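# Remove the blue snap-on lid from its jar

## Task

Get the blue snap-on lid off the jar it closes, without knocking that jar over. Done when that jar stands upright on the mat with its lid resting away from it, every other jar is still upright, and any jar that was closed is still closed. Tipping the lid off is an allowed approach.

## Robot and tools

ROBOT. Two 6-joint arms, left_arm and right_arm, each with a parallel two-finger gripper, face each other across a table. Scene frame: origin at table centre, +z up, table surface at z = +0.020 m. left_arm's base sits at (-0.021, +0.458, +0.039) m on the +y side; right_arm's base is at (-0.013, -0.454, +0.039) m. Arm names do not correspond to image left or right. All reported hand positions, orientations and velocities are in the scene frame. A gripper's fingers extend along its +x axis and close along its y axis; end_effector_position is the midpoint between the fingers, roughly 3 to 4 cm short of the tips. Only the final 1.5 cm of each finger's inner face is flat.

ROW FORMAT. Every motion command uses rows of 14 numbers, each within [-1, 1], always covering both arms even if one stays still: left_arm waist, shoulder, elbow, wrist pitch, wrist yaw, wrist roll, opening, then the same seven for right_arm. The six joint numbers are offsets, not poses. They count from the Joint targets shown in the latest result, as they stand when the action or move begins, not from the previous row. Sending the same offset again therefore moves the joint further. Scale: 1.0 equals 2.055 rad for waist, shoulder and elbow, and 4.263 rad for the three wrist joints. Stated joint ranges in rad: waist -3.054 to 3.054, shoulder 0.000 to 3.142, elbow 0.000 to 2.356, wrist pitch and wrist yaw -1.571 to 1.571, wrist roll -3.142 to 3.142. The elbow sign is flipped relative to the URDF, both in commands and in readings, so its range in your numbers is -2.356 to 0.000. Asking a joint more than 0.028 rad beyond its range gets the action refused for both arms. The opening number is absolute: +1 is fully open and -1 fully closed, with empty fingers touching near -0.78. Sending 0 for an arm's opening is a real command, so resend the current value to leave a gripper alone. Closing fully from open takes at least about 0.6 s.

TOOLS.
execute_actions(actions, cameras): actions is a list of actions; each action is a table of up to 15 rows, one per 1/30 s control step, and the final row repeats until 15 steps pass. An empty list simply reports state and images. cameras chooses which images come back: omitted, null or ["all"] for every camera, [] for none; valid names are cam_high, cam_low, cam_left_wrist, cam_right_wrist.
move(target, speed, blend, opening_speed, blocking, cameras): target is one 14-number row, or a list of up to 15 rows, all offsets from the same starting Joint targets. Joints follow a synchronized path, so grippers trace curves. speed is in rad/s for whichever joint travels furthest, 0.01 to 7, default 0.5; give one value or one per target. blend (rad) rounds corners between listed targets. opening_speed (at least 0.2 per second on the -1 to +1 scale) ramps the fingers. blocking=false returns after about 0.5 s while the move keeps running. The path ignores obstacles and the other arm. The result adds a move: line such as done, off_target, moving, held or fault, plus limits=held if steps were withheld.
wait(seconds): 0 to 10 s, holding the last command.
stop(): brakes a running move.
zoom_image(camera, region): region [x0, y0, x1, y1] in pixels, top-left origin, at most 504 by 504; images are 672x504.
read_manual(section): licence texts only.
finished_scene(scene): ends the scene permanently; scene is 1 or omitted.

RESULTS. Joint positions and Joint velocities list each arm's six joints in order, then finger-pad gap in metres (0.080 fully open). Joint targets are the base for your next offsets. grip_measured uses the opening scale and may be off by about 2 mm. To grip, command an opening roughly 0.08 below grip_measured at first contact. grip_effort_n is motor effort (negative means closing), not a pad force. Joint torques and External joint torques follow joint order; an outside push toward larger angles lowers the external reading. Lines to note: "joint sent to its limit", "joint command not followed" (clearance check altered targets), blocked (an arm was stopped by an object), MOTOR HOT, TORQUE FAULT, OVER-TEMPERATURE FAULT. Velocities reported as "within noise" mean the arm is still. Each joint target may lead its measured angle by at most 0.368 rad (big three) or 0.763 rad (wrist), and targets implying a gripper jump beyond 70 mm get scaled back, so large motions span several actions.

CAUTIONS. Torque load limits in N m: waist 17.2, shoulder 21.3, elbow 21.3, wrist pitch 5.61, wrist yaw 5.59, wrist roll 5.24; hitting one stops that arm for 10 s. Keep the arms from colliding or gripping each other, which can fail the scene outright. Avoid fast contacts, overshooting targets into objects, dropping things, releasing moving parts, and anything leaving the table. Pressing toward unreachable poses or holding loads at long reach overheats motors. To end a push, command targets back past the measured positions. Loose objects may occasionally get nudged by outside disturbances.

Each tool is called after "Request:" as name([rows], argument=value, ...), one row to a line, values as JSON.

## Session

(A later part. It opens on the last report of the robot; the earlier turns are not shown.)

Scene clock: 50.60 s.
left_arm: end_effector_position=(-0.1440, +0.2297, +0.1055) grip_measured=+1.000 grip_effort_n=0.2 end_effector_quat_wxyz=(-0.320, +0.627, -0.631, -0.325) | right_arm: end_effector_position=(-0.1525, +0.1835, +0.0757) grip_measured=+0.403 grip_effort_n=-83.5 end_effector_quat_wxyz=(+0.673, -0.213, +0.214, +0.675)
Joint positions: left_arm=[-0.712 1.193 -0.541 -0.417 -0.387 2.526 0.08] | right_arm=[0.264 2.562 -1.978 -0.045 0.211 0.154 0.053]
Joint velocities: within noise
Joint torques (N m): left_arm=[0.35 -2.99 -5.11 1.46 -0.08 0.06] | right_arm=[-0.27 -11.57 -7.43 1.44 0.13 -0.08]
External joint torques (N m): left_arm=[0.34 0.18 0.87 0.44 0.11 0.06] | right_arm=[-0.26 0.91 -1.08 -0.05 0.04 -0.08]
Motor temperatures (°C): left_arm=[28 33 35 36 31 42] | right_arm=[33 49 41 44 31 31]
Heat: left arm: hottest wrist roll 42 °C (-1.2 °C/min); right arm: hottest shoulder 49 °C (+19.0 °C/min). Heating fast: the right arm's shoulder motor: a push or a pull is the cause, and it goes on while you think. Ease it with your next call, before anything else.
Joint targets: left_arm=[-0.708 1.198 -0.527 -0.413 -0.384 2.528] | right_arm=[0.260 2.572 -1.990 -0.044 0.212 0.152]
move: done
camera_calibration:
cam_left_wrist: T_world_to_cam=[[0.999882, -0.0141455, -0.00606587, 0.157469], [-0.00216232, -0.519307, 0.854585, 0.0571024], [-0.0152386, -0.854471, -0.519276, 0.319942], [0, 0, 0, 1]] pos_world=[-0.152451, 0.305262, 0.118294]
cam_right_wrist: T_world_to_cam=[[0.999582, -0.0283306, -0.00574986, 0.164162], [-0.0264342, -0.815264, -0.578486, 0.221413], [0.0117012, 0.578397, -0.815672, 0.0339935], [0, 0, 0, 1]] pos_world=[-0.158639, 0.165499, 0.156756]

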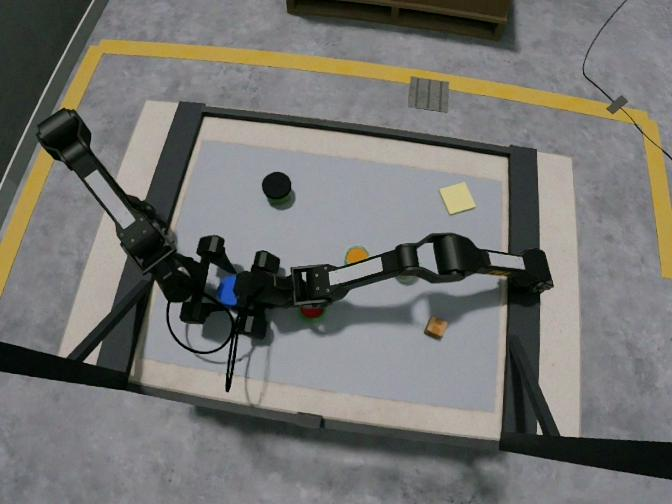

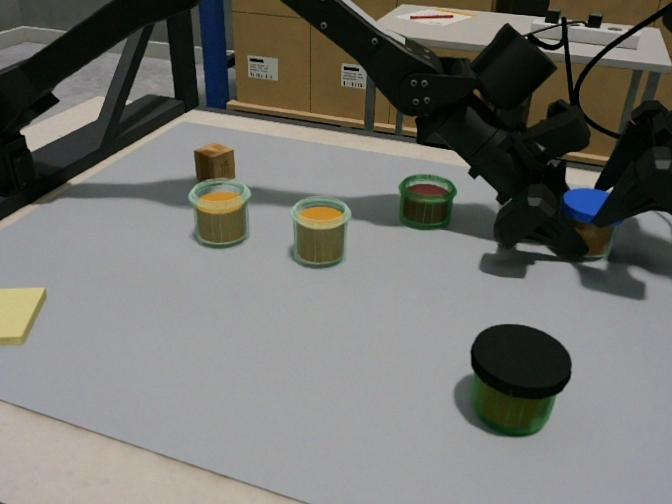

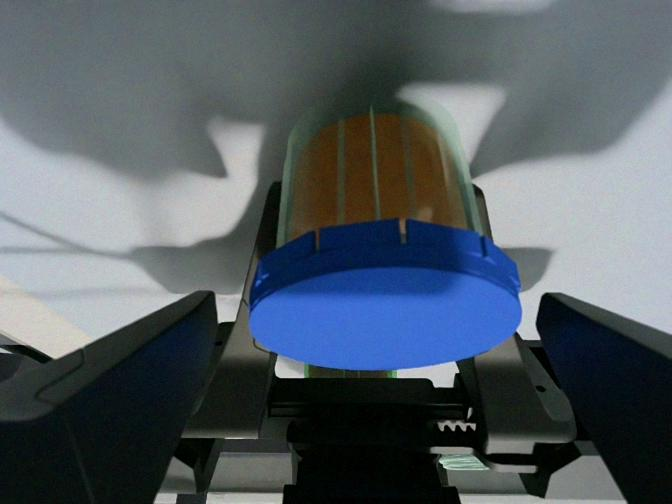

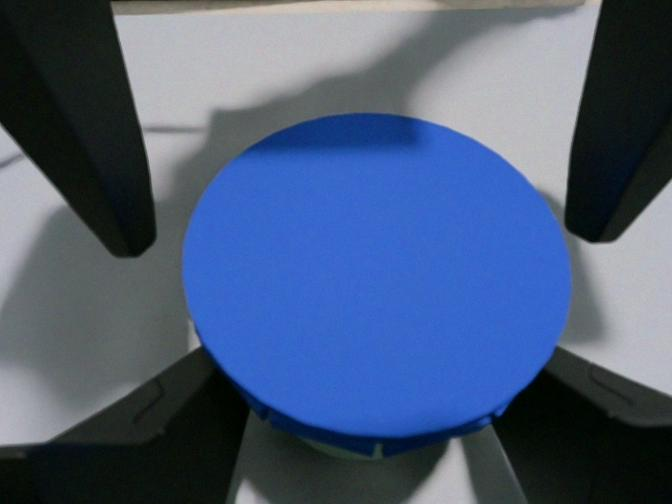

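Request:
move([
  [0.00365, -0.00355, 0.00175, 0, 0.0009, 0.0015, 1.0, 0, 0, 0, 0, 0, 0, 0.28],
  [0.00365, -0.00355, 0.00175, 0, 0.0009, 0.0015, 0.5, 0, 0, 0, 0, 0, 0, 0.28],
], speed=0.3, opening_speed=0.4)

Request:
zoom_image(camera="cam_low", region=[470, 60, 672, 280])

Scene clock: 54.20 s.
left_arm: end_effector_position=(-0.1427, +0.2298, +0.1043) grip_measured=+0.612 grip_effort_n=-83.5 end_effector_quat_wxyz=(-0.322, +0.626, -0.631, -0.326) | right_arm: end_effector_position=(-0.1524, +0.1834, +0.0756) grip_measured=+0.403 grip_effort_n=-83.5 end_effector_quat_wxyz=(+0.673, -0.213, +0.214, +0.675)
Joint positions: left_arm=[-0.704 1.193 -0.538 -0.415 -0.38 2.532 0.063] | right_arm=[0.264 2.562 -1.978 -0.045 0.211 0.154 0.053]
Joint velocities: within noise
Joint torques (N m): left_arm=[0.27 -3.91 -5.05 1.33 -0.21 0.05] | right_arm=[-0.24 -11.52 -7.35 1.47 0.13 -0.08]
External joint torques (N m): left_arm=[0.28 -0.74 0.98 0.29 -0.03 0.06] | right_arm=[-0.34 1.38 -0.77 -0.08 0.05 -0.08]
Motor temperatures (°C): left_arm=[28 33 35 36 31 42] | right_arm=[33 51 42 44 31 31]
Heat: left arm: hottest wrist roll 42 °C (-1.1 °C/min); right arm: hottest shoulder 51 °C (+19.9 °C/min). Heating fast: the right arm's shoulder motor: a push or a pull is the cause, and it goes on while you think. Ease it with your next call, before anything else.
Joint targets: left_arm=[-0.701 1.190 -0.524 -0.413 -0.380 2.534] | right_arm=[0.260 2.572 -1.990 -0.044 0.212 0.152]
MOTOR HOT: the shoulder of the right arm reports 51 °C; the controller stops that arm at 95 °C. To cool a motor, set the load down, stop pushing, or move to a pose that needs little force.
move: done
camera_calibration:
cam_left_wrist: T_world_to_cam=[[0.999864, -0.0152796, -0.00615915, 0.15652], [-0.00275624, -0.523748, 0.851869, 0.0593851], [-0.0162421, -0.851736, -0.523719, 0.319089], [0, 0, 0, 1]] pos_world=[-0.151153, 0.305274, 0.117488]
cam_right_wrist: T_world_to_cam=[[0.999585, -0.0282512, -0.00568227, 0.164139], [-0.0263346, -0.815475, -0.578193, 0.221417], [0.0117009, 0.578103, -0.81588, 0.0340752], [0, 0, 0, 1]] pos_world=[-0.158638, 0.165498, 0.156756]

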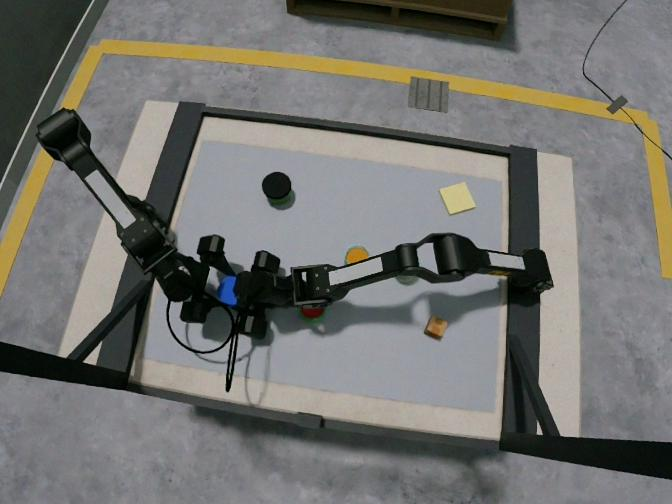

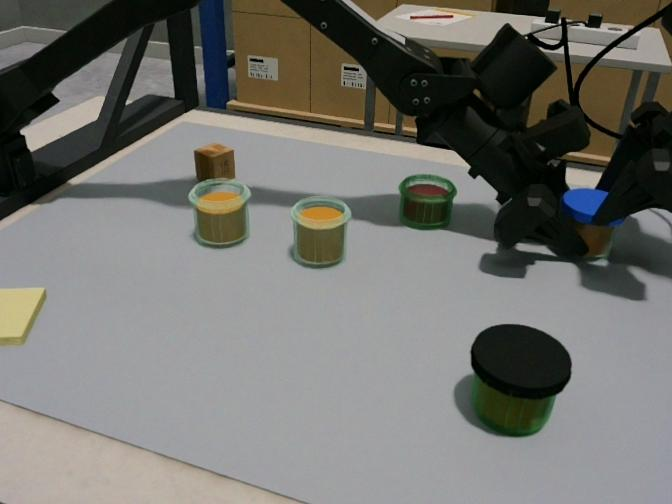

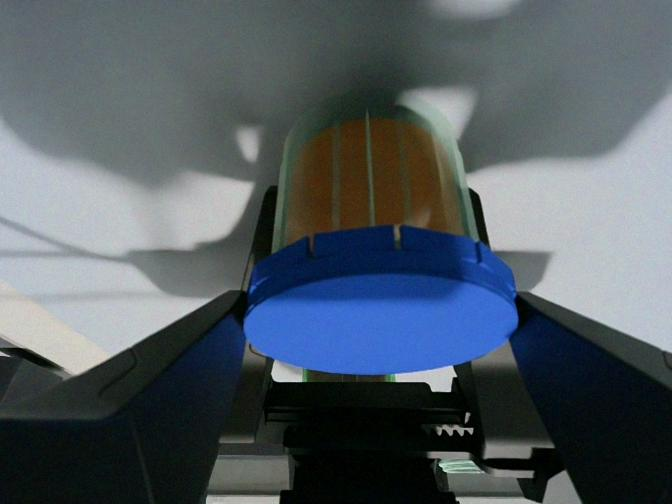

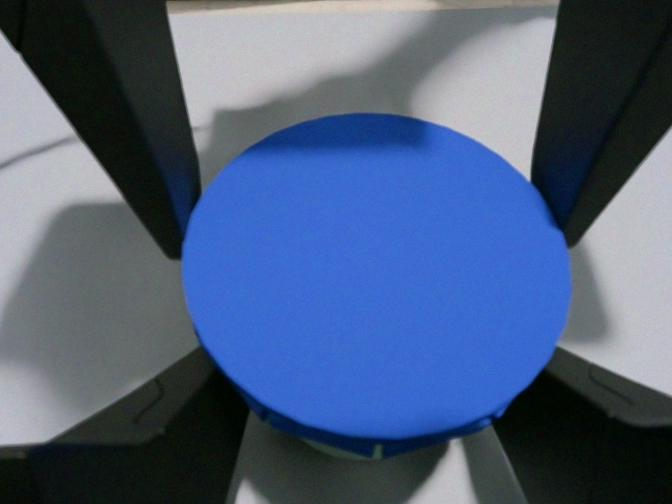

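Scaled by 2.291.

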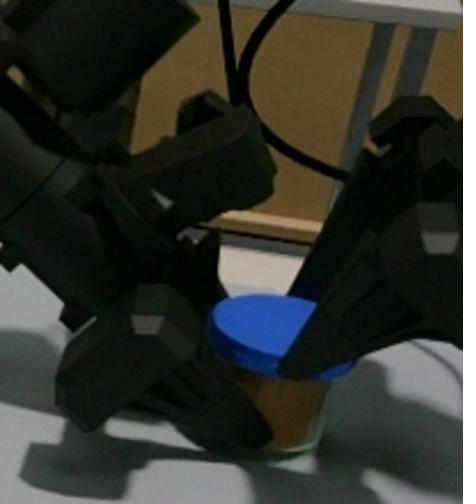

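Request:
move(target=[-0.04954, 0.05572, -0.04915, -0.03003, -0.03702, -0.01065, 0.5, 0, 0, 0, 0, 0, 0, 0.28], speed=0.2)

Request:
zoom_image(camera="cam_low", region=[470, 60, 672, 280])

Scene clock: 56.90 s.
left_arm: end_effector_position=(-0.1478, +0.2311, +0.1071) grip_measured=+0.612 grip_effort_n=-83.5 end_effector_quat_wxyz=(-0.372, +0.651, -0.603, -0.273) | right_arm: end_effector_position=(-0.1525, +0.1835, +0.0759) grip_measured=+0.403 grip_effort_n=-83.5 end_effector_quat_wxyz=(+0.673, -0.214, +0.213, +0.676)
Joint positions: left_arm=[-0.804 1.296 -0.624 -0.529 -0.53 2.491 0.063] | right_arm=[0.264 2.562 -1.979 -0.046 0.211 0.15 0.053]
Joint velocities: within noise
Joint torques (N m): left_arm=[0.09 -3.01 -6.6 0.04 -0.51 -0.06] | right_arm=[-0.24 -11.53 -7.34 1.46 0.11 0.05]
External joint torques (N m): left_arm=[0.11 0.66 -0.8 -0.8 -0.23 -0.07] | right_arm=[-0.27 1.12 -0.88 -0.06 0.04 0.05]
Motor temperatures (°C): left_arm=[28 33 35 36 31 42] | right_arm=[33 52 42 45 31 31]
Heat: left arm: hottest wrist roll 42 °C (-1.1 °C/min); right arm: hottest shoulder 52 °C (+20.0 °C/min). Heating fast: the right arm's shoulder motor: a push or a pull is the cause, and it goes on while you think. Ease it with your next call, before anything else.
Joint targets: left_arm=[-0.802 1.305 -0.625 -0.541 -0.537 2.489] | right_arm=[0.260 2.572 -1.990 -0.044 0.212 0.152]
MOTOR HOT: still on. The shoulder of the right arm reports 52 °C.
move: done
camera_calibration:
cam_left_wrist: T_world_to_cam=[[0.987379, -0.0165984, 0.157504, 0.142475], [-0.142916, -0.521931, 0.84093, 0.0377534], [0.068248, -0.852826, -0.517716, 0.333711], [0, 0, 0, 1]] pos_world=[-0.158056, 0.306667, 0.118579]
cam_right_wrist: T_world_to_cam=[[0.999656, -0.0260754, -0.00269691, 0.163516], [-0.0228278, -0.81531, -0.578574, 0.222122], [0.0128877, 0.578437, -0.815626, 0.0343346], [0, 0, 0, 1]] pos_world=[-0.158832, 0.165502, 0.156959]

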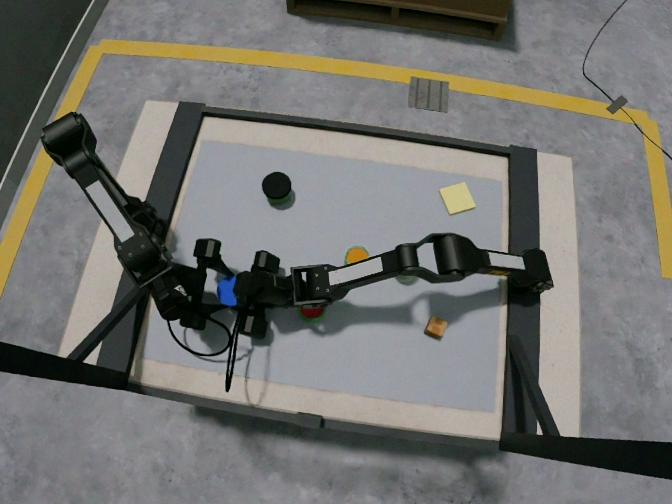

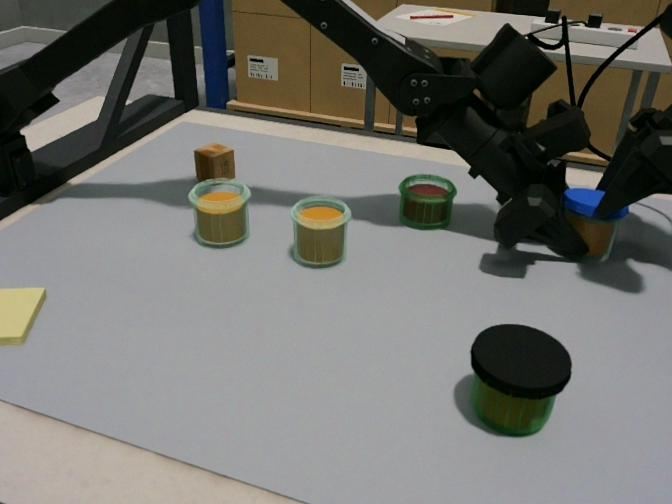

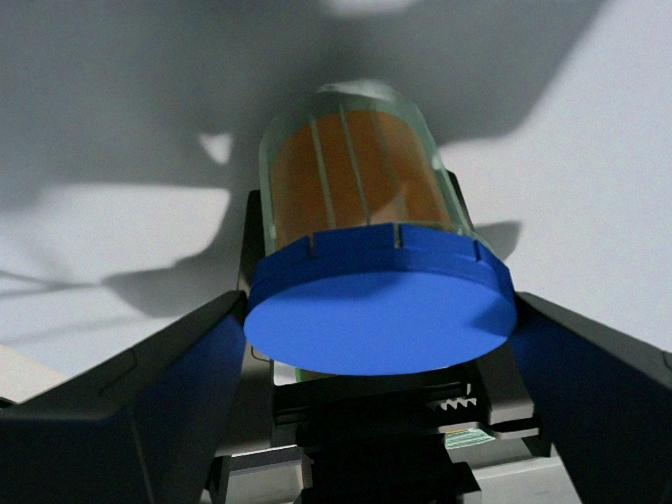

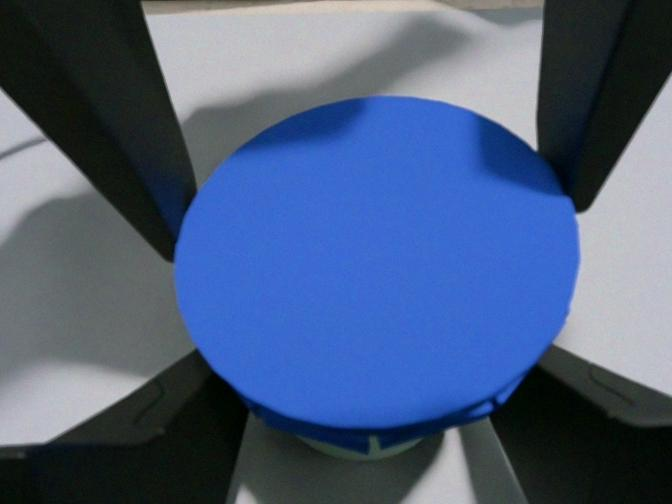

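Scaled by 2.291.

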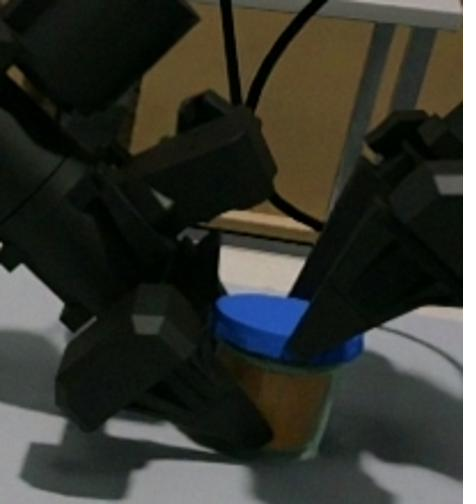

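Request:
move(target=[-0.04151, 0.05265, -0.06788, -0.04623, -0.03153, -0.01457, 0.5, 0, 0, 0, 0, 0, 0, 0.28], speed=0.2)

Request:
zoom_image(camera="cam_low", region=[470, 60, 672, 280])

Scene clock: 59.10 s.
left_arm: end_effector_position=(-0.1485, +0.2341, +0.1181) grip_measured=+0.612 grip_effort_n=-83.5 end_effector_quat_wxyz=(-0.434, +0.673, -0.560, -0.213) | right_arm: end_effector_position=(-0.1483, +0.1846, +0.0761) grip_measured=+0.403 grip_effort_n=-83.5 end_effector_quat_wxyz=(+0.675, -0.213, +0.213, +0.673)
Joint positions: left_arm=[-0.885 1.407 -0.75 -0.735 -0.668 2.429 0.063] | right_arm=[0.257 2.562 -1.98 -0.046 0.212 0.15 0.053]
Joint velocities: within noise
Joint torques (N m): left_arm=[-0.25 -4.08 -7.97 0.48 -0.51 -0.05] | right_arm=[0.28 -11.55 -7.18 1.47 0.11 0.03]
External joint torques (N m): left_arm=[-0.29 0.12 -2.53 -0.04 -0.14 -0.06] | right_arm=[0.16 1.17 -0.68 -0.05 0.03 0.03]
Motor temperatures (°C): left_arm=[28 33 35 36 31 42] | right_arm=[33 53 42 45 31 31]
Heat: left arm: hottest wrist roll 42 °C (-1.0 °C/min); right arm: hottest shoulder 53 °C (+20.3 °C/min). Heating fast: the right arm's shoulder motor: a push or a pull is the cause, and it goes on while you think. Ease it with your next call, before anything else.
Joint targets: left_arm=[-0.888 1.413 -0.764 -0.738 -0.672 2.427] | right_arm=[0.260 2.573 -1.990 -0.044 0.212 0.152]
MOTOR HOT: still on. The shoulder of the right arm reports 53 °C.
move: done
camera_calibration:
cam_left_wrist: T_world_to_cam=[[0.937821, -0.0148548, 0.346802, 0.111368], [-0.300429, -0.535202, 0.789494, 0.0157824], [0.173881, -0.844594, -0.506386, 0.35438], [0, 0, 0, 1]] pos_world=[-0.161322, 0.309408, 0.12837]
cam_right_wrist: T_world_to_cam=[[0.999438, -0.0334, -0.0027453, 0.160733], [-0.0288148, -0.81462, -0.579279, 0.222292], [0.0171115, 0.579033, -0.815125, 0.0342891], [0, 0, 0, 1]] pos_world=[-0.154824, 0.166597, 0.15716]

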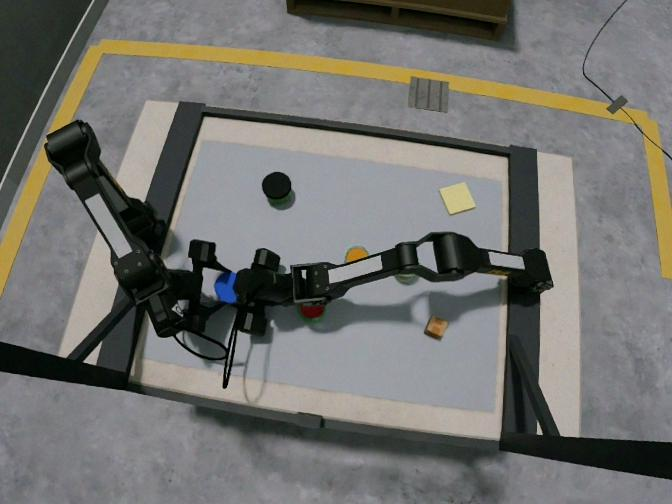

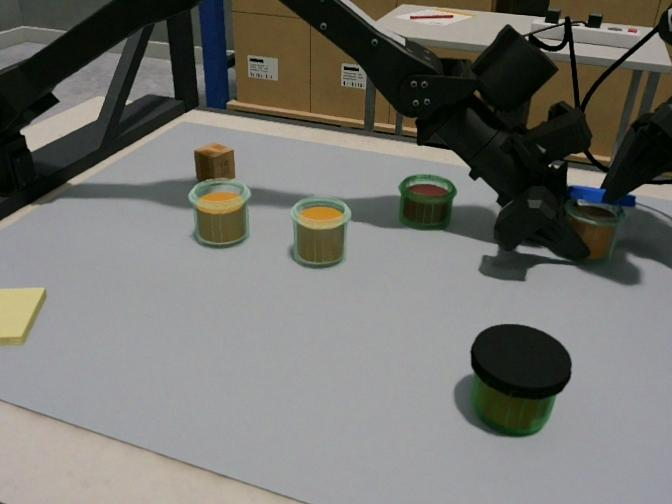

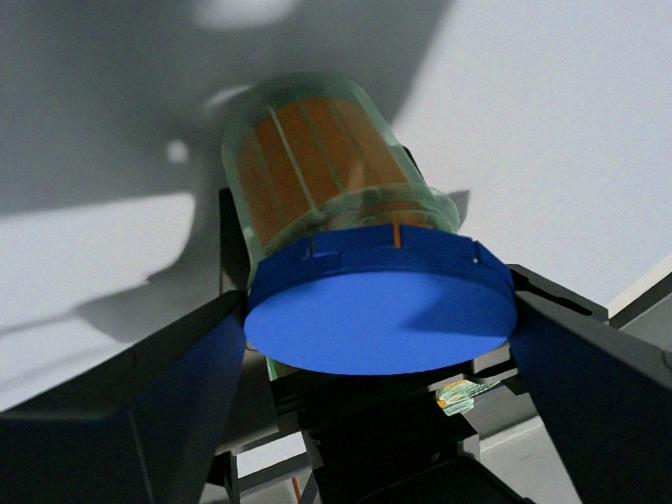

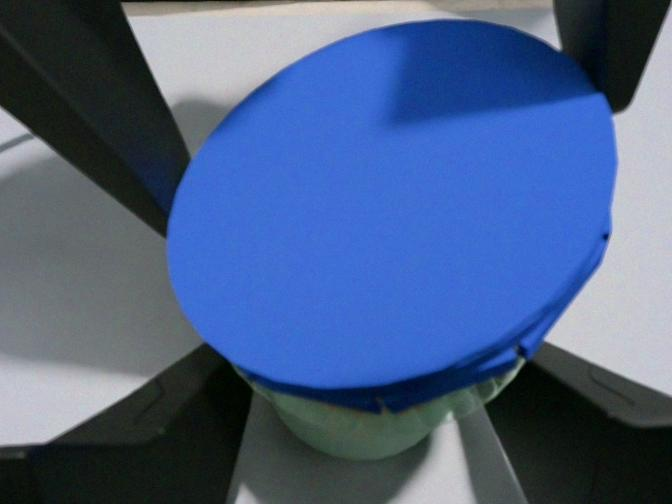

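Scaled by 2.291.

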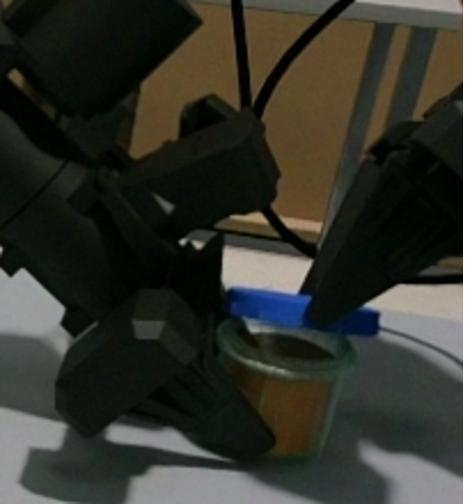

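Request:
move(target=[-0.03037, 0.04849, -0.06827, -0.04662, -0.02109, -0.01675, 0.5, 0, 0, 0, 0, 0, 0, 0.28], speed=0.15)

Request:
zoom_image(camera="cam_low", region=[470, 60, 672, 280])

Scene clock: 62.00 s.
left_arm: end_effector_position=(-0.1565, +0.2339, +0.1361) grip_measured=+0.612 grip_effort_n=-83.5 end_effector_quat_wxyz=(-0.472, +0.686, -0.527, -0.166) | right_arm: end_effector_position=(-0.1483, +0.1846, +0.0761) grip_measured=+0.403 grip_effort_n=-83.5 end_effector_quat_wxyz=(+0.675, -0.213, +0.213, +0.673)
Joint positions: left_arm=[-0.946 1.507 -0.889 -0.934 -0.757 2.358 0.063] | right_arm=[0.257 2.562 -1.98 -0.046 0.212 0.15 0.053]
Joint velocities: within noise
Joint torques (N m): left_arm=[-0.3 -4.85 -7.91 0.25 -0.57 -0.06] | right_arm=[0.21 -11.54 -7.2 1.46 0.08 0.03]
External joint torques (N m): left_arm=[-0.3 -0.05 -2.62 -0.03 -0.16 -0.09] | right_arm=[0.2 1.19 -0.71 -0.06 0 0.02]
Motor temperatures (°C): left_arm=[28 33 36 35 31 42] | right_arm=[33 54 43 45 31 31]
Heat: left arm: hottest wrist roll 42 °C (-1.0 °C/min); right arm: hottest shoulder 54 °C (+20.0 °C/min). Heating fast: the right arm's shoulder motor: a push or a pull is the cause, and it goes on while you think. Ease it with your next call, before anything else.
Joint targets: left_arm=[-0.950 1.513 -0.904 -0.937 -0.762 2.355] | right_arm=[0.260 2.573 -1.990 -0.044 0.212 0.152]
MOTOR HOT: still on. The shoulder of the right arm reports 54 °C.
move: done
camera_calibration:
cam_left_wrist: T_world_to_cam=[[0.880078, -0.0151783, 0.474587, 0.0862818], [-0.407535, -0.537069, 0.73856, -0.0103625], [0.243676, -0.843401, -0.478849, 0.371791], [0, 0, 0, 1]] pos_world=[-0.170754, 0.309313, 0.144737]
cam_right_wrist: T_world_to_cam=[[0.999438, -0.0334, -0.0027453, 0.160733], [-0.0288148, -0.81462, -0.579279, 0.222292], [0.0171115, 0.579033, -0.815125, 0.0342891], [0, 0, 0, 1]] pos_world=[-0.154824, 0.166597, 0.15716]

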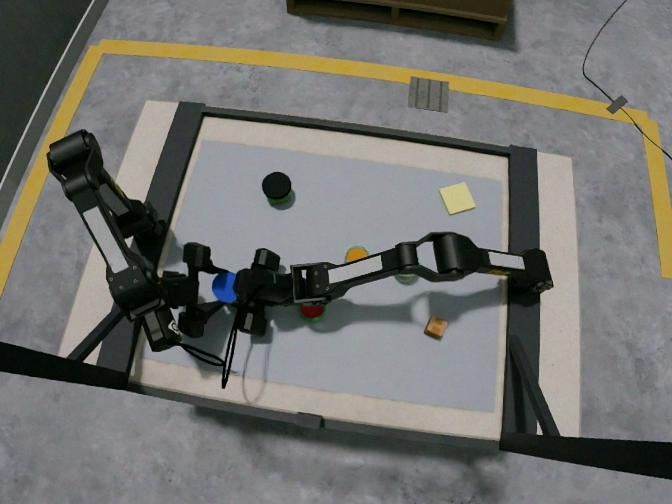

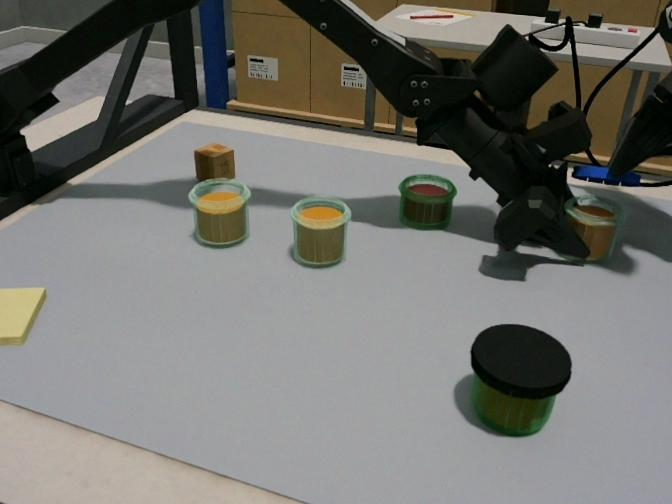

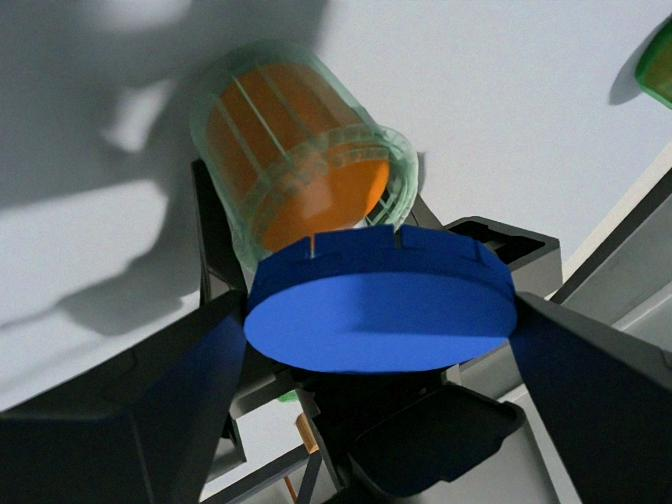

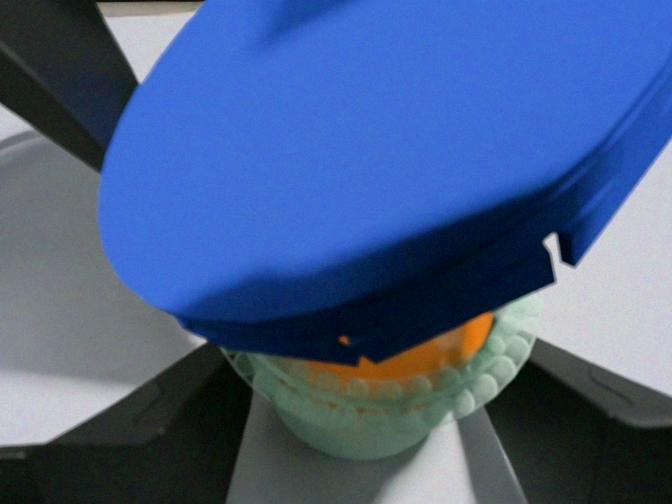

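Scaled by 2.291.

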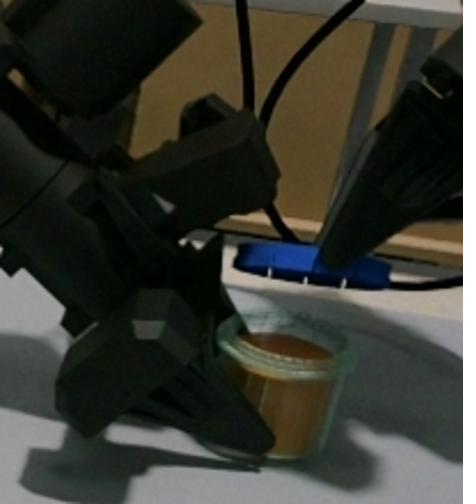

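Request:
move([
  [0.0766, -0.22793, 0.04046, 0.01072, 0.07976, 0.02123, 0.5, 0, 0, 0, 0, 0, 0, 0.28],
  [0.0766, -0.22793, 0.04046, 0.01072, 0.07976, 0.02123, 0.5, 0, 0, 0, 0, 0, 0, 1.0],
], speed=0.4, opening_speed=0.5)

Request:
zoom_image(camera="cam_low", region=[470, 60, 672, 280])

Scene clock: 68.30 s.
left_arm: end_effector_position=(-0.1438, +0.2521, +0.1943) grip_measured=+0.612 grip_effort_n=-83.5 end_effector_quat_wxyz=(-0.325, +0.627, -0.629, -0.325) | right_arm: end_effector_position=(-0.1489, +0.1845, +0.0759) grip_measured=+0.996 grip_effort_n=14.2 end_effector_quat_wxyz=(+0.675, -0.213, +0.213, +0.673)
Joint positions: left_arm=[-0.796 1.051 -0.835 -0.895 -0.425 2.444 0.063] | right_arm=[0.258 2.563 -1.98 -0.046 0.212 0.15 0.08]
Joint velocities: within noise
Joint torques (N m): left_arm=[0.26 -3.79 -5.58 1.41 -0.13 0.07] | right_arm=[0.16 -11.52 -7.17 1.47 0.07 0]
External joint torques (N m): left_arm=[0.27 -1.3 0.73 0.45 0.08 0.08] | right_arm=[0.22 1.2 -0.68 -0.05 -0.01 0]
Motor temperatures (°C): left_arm=[28 34 36 35 31 42] | right_arm=[33 56 43 45 31 31]
Heat: left arm: hottest wrist roll 42 °C (-1.0 °C/min); right arm: hottest shoulder 56 °C (+21.2 °C/min). Fold the right arm in close to its base, or ease its load, before you think long.
Joint targets: left_arm=[-0.793 1.045 -0.821 -0.892 -0.422 2.446] | right_arm=[0.260 2.573 -1.990 -0.044 0.212 0.152]
MOTOR HOT: still on. The shoulder of the right arm reports 56 °C.
move: done
camera_calibration:
cam_left_wrist: T_world_to_cam=[[0.999899, -0.0142033, -0.000351919, 0.157047], [-0.0071762, -0.526265, 0.85029, -0.0052953], [-0.0122621, -0.850202, -0.526314, 0.385954], [0, 0, 0, 1]] pos_world=[-0.152337, 0.327582, 0.207691]
cam_right_wrist: T_world_to_cam=[[0.999467, -0.032549, -0.00238125, 0.161134], [-0.0279151, -0.814814, -0.57905, 0.222213], [0.0169072, 0.578808, -0.815289, 0.0342258], [0, 0, 0, 1]] pos_world=[-0.155424, 0.166497, 0.15696]

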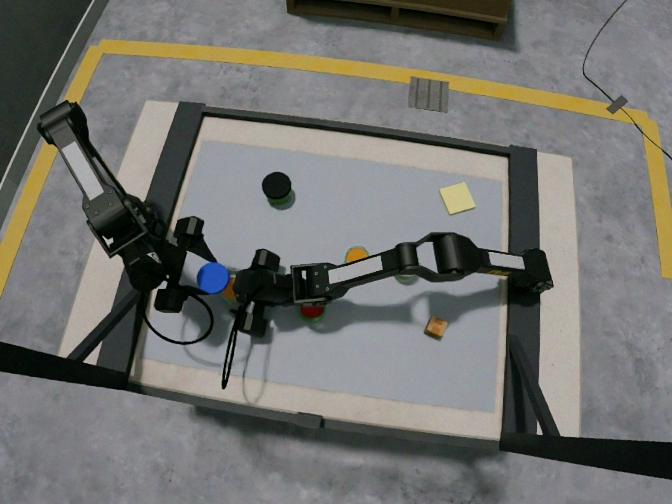

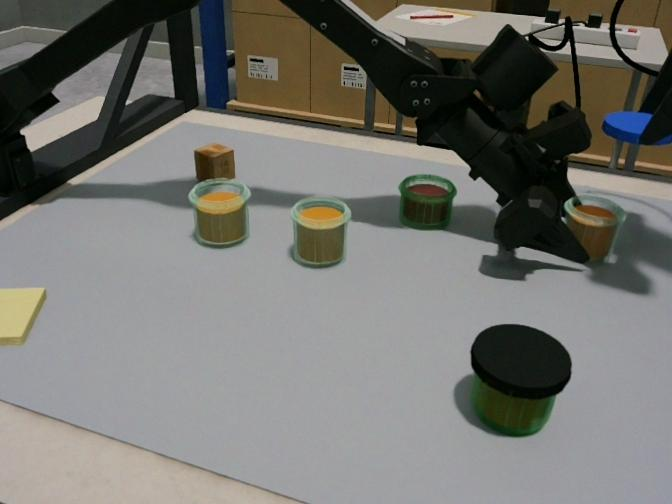

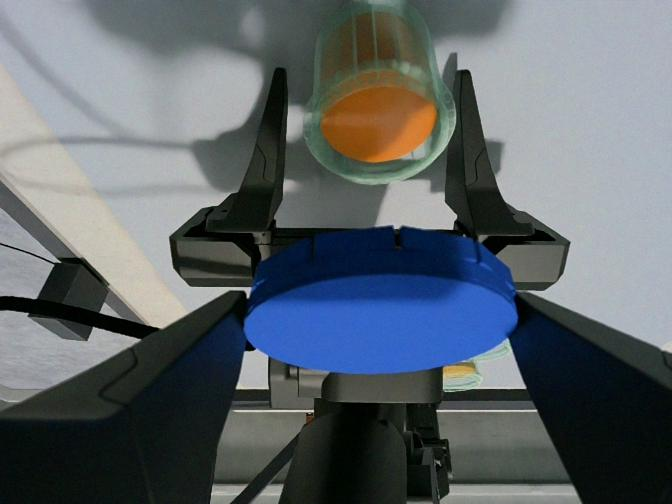

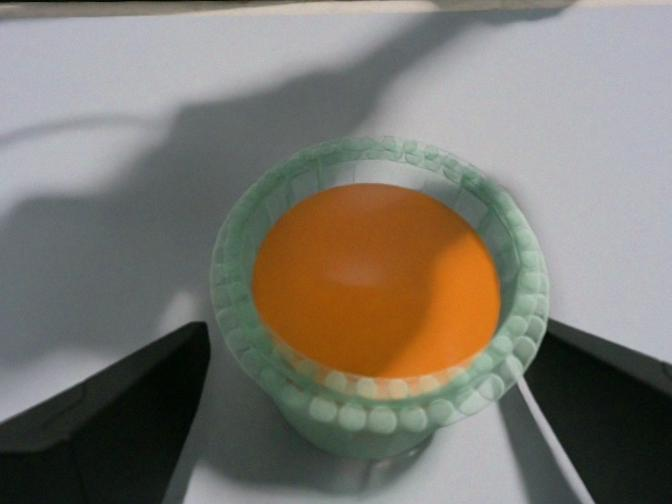

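Scaled by 2.291.

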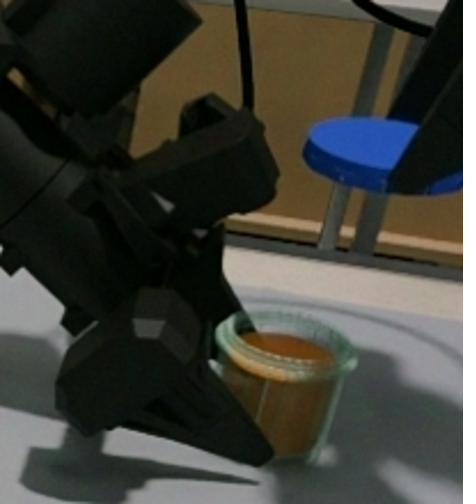

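Request:
move([
  [0, 0, 0, 0, 0, 0, 0.5, 0.01557, -0.12749, 0.16496, 0.01689, 0.0061, 0.00446, 1.0],
  [0.3836, 0.00861, 0.15353, 0.10901, 0.05623, 0.10066, 0.5, 0.01849, -0.25158, 0.32798, 0.05653, 0.01056, 0, 1.0],
  [0.3836, 0.00861, 0.15353, 0.10901, 0.05623, 0.10066, 0.5, 0.0185, -0.5708, 0.48175, 0.0572, 0.0089, 0, 1.0],
], speed=0.5)

Request:
zoom_image(camera="cam_low", region=[300, 60, 672, 339])

Scene clock: 74.60 s.
left_arm: end_effector_position=(+0.0043, +0.2043, +0.1205) grip_measured=+0.612 grip_effort_n=-83.5 end_effector_quat_wxyz=(-0.267, +0.720, -0.524, -0.369) | right_arm: end_effector_position=(-0.1037, -0.0269, +0.3189) grip_measured=+0.997 grip_effort_n=13.7 end_effector_quat_wxyz=(+0.694, -0.036, +0.105, +0.712)
Joint positions: left_arm=[-0.008 1.059 -0.519 -0.43 -0.186 2.873 0.063] | right_arm=[0.295 1.409 -1.007 0.197 0.253 0.154 0.08]
Joint velocities: within noise
Joint torques (N m): left_arm=[0.25 -2.59 -5.55 1.62 0.04 0.07] | right_arm=[0.27 -6.62 -5.9 1.79 -0.1 -0.07]
External joint torques (N m): left_arm=[0.26 0.03 0.84 0.45 0.12 0.07] | right_arm=[0.26 -0.95 0.96 0.12 -0.14 -0.07]
Motor temperatures (°C): left_arm=[28 34 36 36 31 42] | right_arm=[33 57 43 45 31 31]
Heat: left arm: hottest wrist roll 42 °C (-1.0 °C/min); right arm: hottest shoulder 57 °C (+21.1 °C/min). Fold the right arm in close to its base, or ease its load, before you think long.
Joint targets: left_arm=[-0.004 1.062 -0.506 -0.427 -0.182 2.875] | right_arm=[0.298 1.399 -1.000 0.200 0.250 0.152]
MOTOR HOT: still on. The shoulder of the right arm reports 57 °C.
move: done
camera_calibration:
cam_left_wrist: T_world_to_cam=[[0.954808, 0.297221, -0.00100825, -0.0551887], [0.154759, -0.494253, 0.855432, 0.0255893], [0.253754, -0.81693, -0.517914, 0.299367], [0, 0, 0, 1]] pos_world=[-0.0272312, 0.273613, 0.133101]
cam_right_wrist: T_world_to_cam=[[0.993319, -0.0109331, -0.114881, 0.14546], [-0.104008, -0.516096, -0.850193, 0.278498], [-0.0499942, 0.856461, -0.513785, 0.258361], [0, 0, 0, 1]] pos_world=[-0.102605, -0.0759544, 0.38623]

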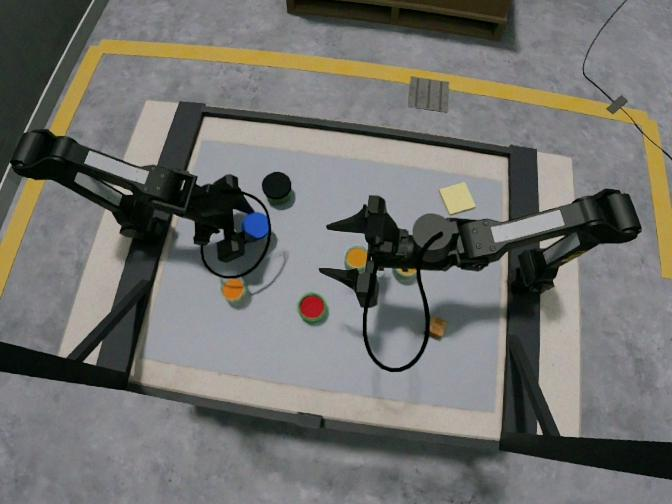

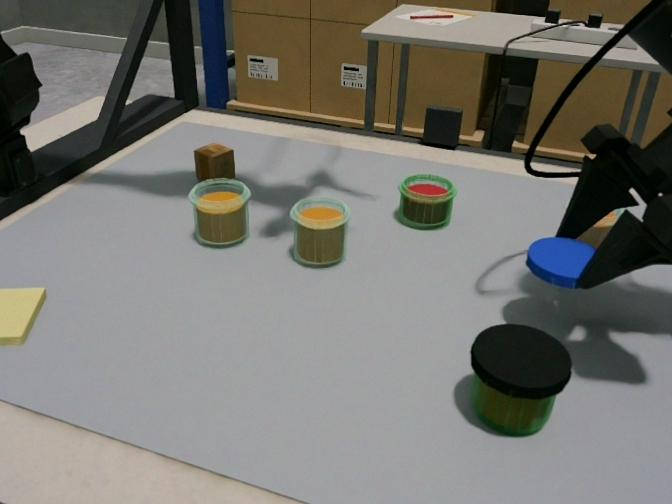

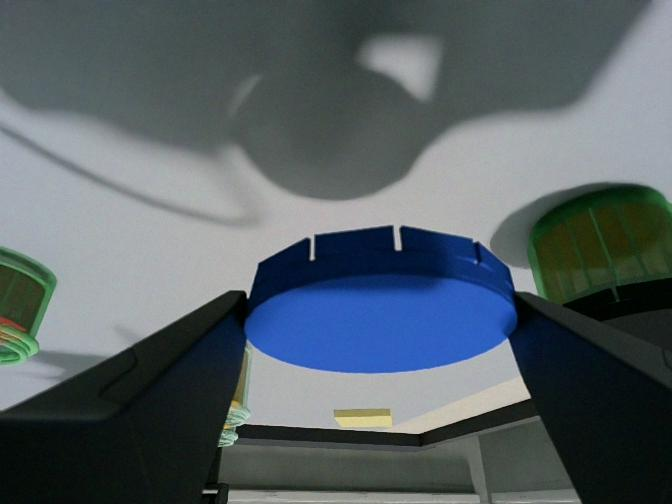

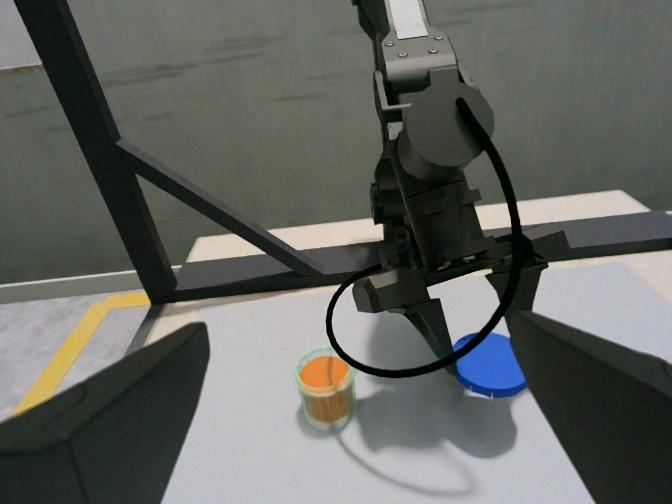

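Scaled by 1.355.

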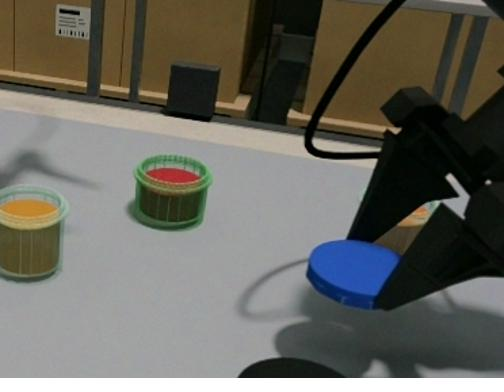

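Request:
move(target=[0, 0.08902, 0.0894, 0.08567, 0, 0, 0.5, 0, 0, 0, 0, 0, 0, 1.0], speed=0.3)

Request:
zoom_image(camera="cam_low", region=[420, 150, 672, 339])

Request:
zoom_image(camera="cam_right_wrist", region=[250, 250, 650, 500])

Scene clock: 77.03 s.
left_arm: end_effector_position=(+0.0041, +0.2031, +0.0589) grip_measured=+0.612 grip_effort_n=-83.5 end_effector_quat_wxyz=(-0.266, +0.720, -0.524, -0.369) | right_arm: end_effector_position=(-0.1037, -0.0269, +0.3189) grip_measured=+0.997 grip_effort_n=13.7 end_effector_quat_wxyz=(+0.694, -0.036, +0.105, +0.712)
Joint positions: left_arm=[-0.008 1.24 -0.336 -0.065 -0.185 2.873 0.063] | right_arm=[0.295 1.409 -1.007 0.197 0.253 0.154 0.08]
Joint velocities: within noise
Joint torques (N m): left_arm=[0.19 -2.82 -4.53 1.59 0 0.06] | right_arm=[0.19 -6.67 -5.84 1.79 -0.1 -0.09]
External joint torques (N m): left_arm=[0.19 0.1 0.86 0.46 0.08 0.06] | right_arm=[0.12 -1.02 1.01 0.12 -0.13 -0.08]
Motor temperatures (°C): left_arm=[28 34 36 36 31 42] | right_arm=[33 56 43 45 31 31]
Heat: left arm: hottest wrist roll 42 °C (-1.0 °C/min); right arm: hottest shoulder 56 °C (+20.3 °C/min). Fold the right arm in close to its base, or ease its load, before you think long.
Joint targets: left_arm=[-0.004 1.245 -0.322 -0.061 -0.182 2.875] | right_arm=[0.298 1.399 -1.000 0.200 0.250 0.152]
MOTOR HOT: still on. The shoulder of the right arm reports 56 °C.
move: done
camera_calibration:
cam_left_wrist: T_world_to_cam=[[0.954995, 0.296613, -0.00202649, -0.0544564], [0.155243, -0.493986, 0.855499, 0.0776577], [0.252751, -0.817312, -0.517801, 0.266602], [0, 0, 0, 1]] pos_world=[-0.0274341, 0.272411, 0.0715002]
cam_right_wrist: T_world_to_cam=[[0.993319, -0.0109331, -0.114881, 0.14546], [-0.104008, -0.516096, -0.850193, 0.278498], [-0.0499942, 0.856461, -0.513785, 0.258361], [0, 0, 0, 1]] pos_world=[-0.102605, -0.0759544, 0.38623]

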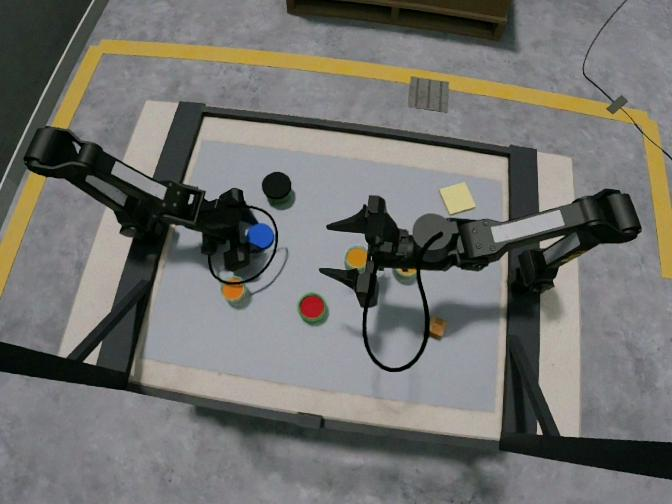

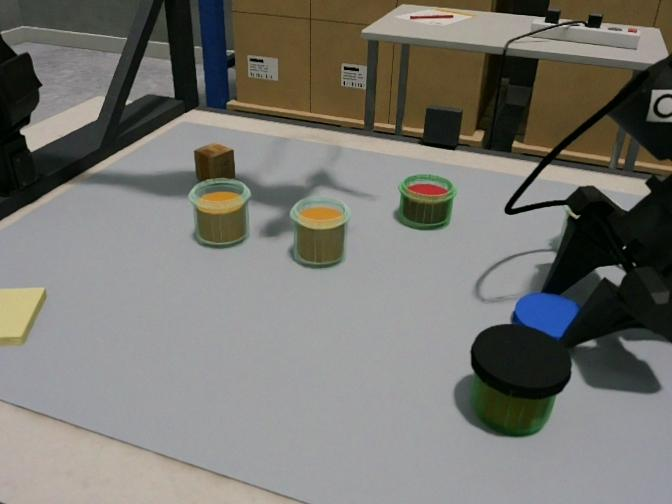

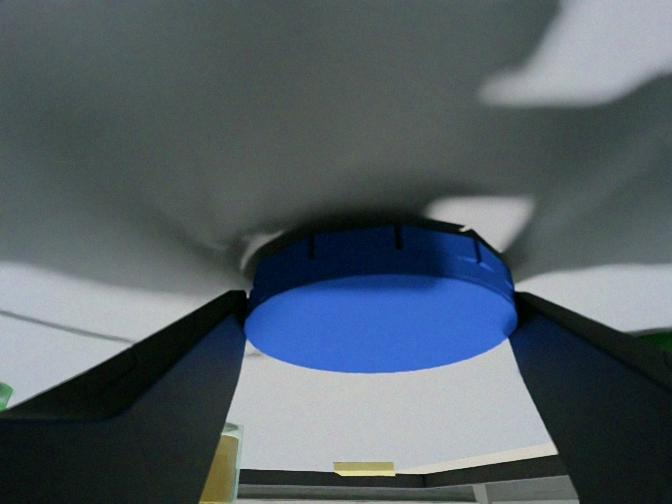

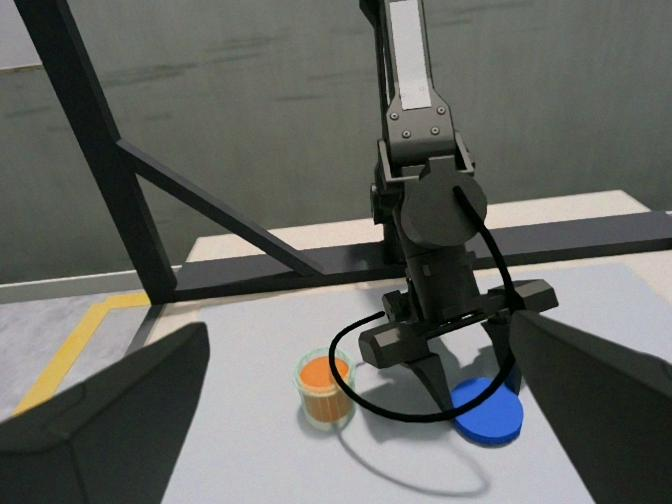

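Scaled by 2.000.

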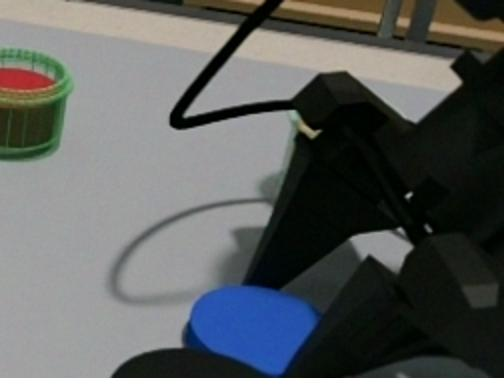

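Scaled by 1.260.

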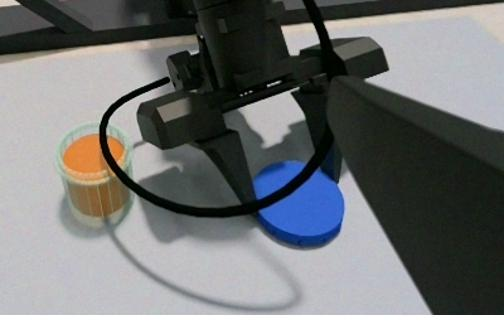

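Request:
zoom_image(camera="cam_left_wrist", region=[200, 180, 560, 400])

Scaled by 1.400.

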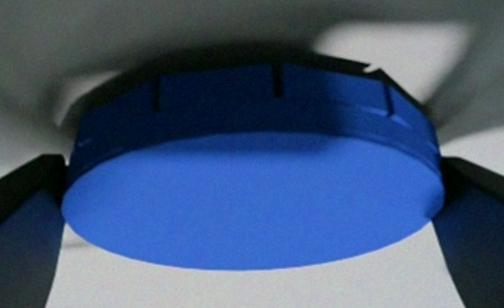

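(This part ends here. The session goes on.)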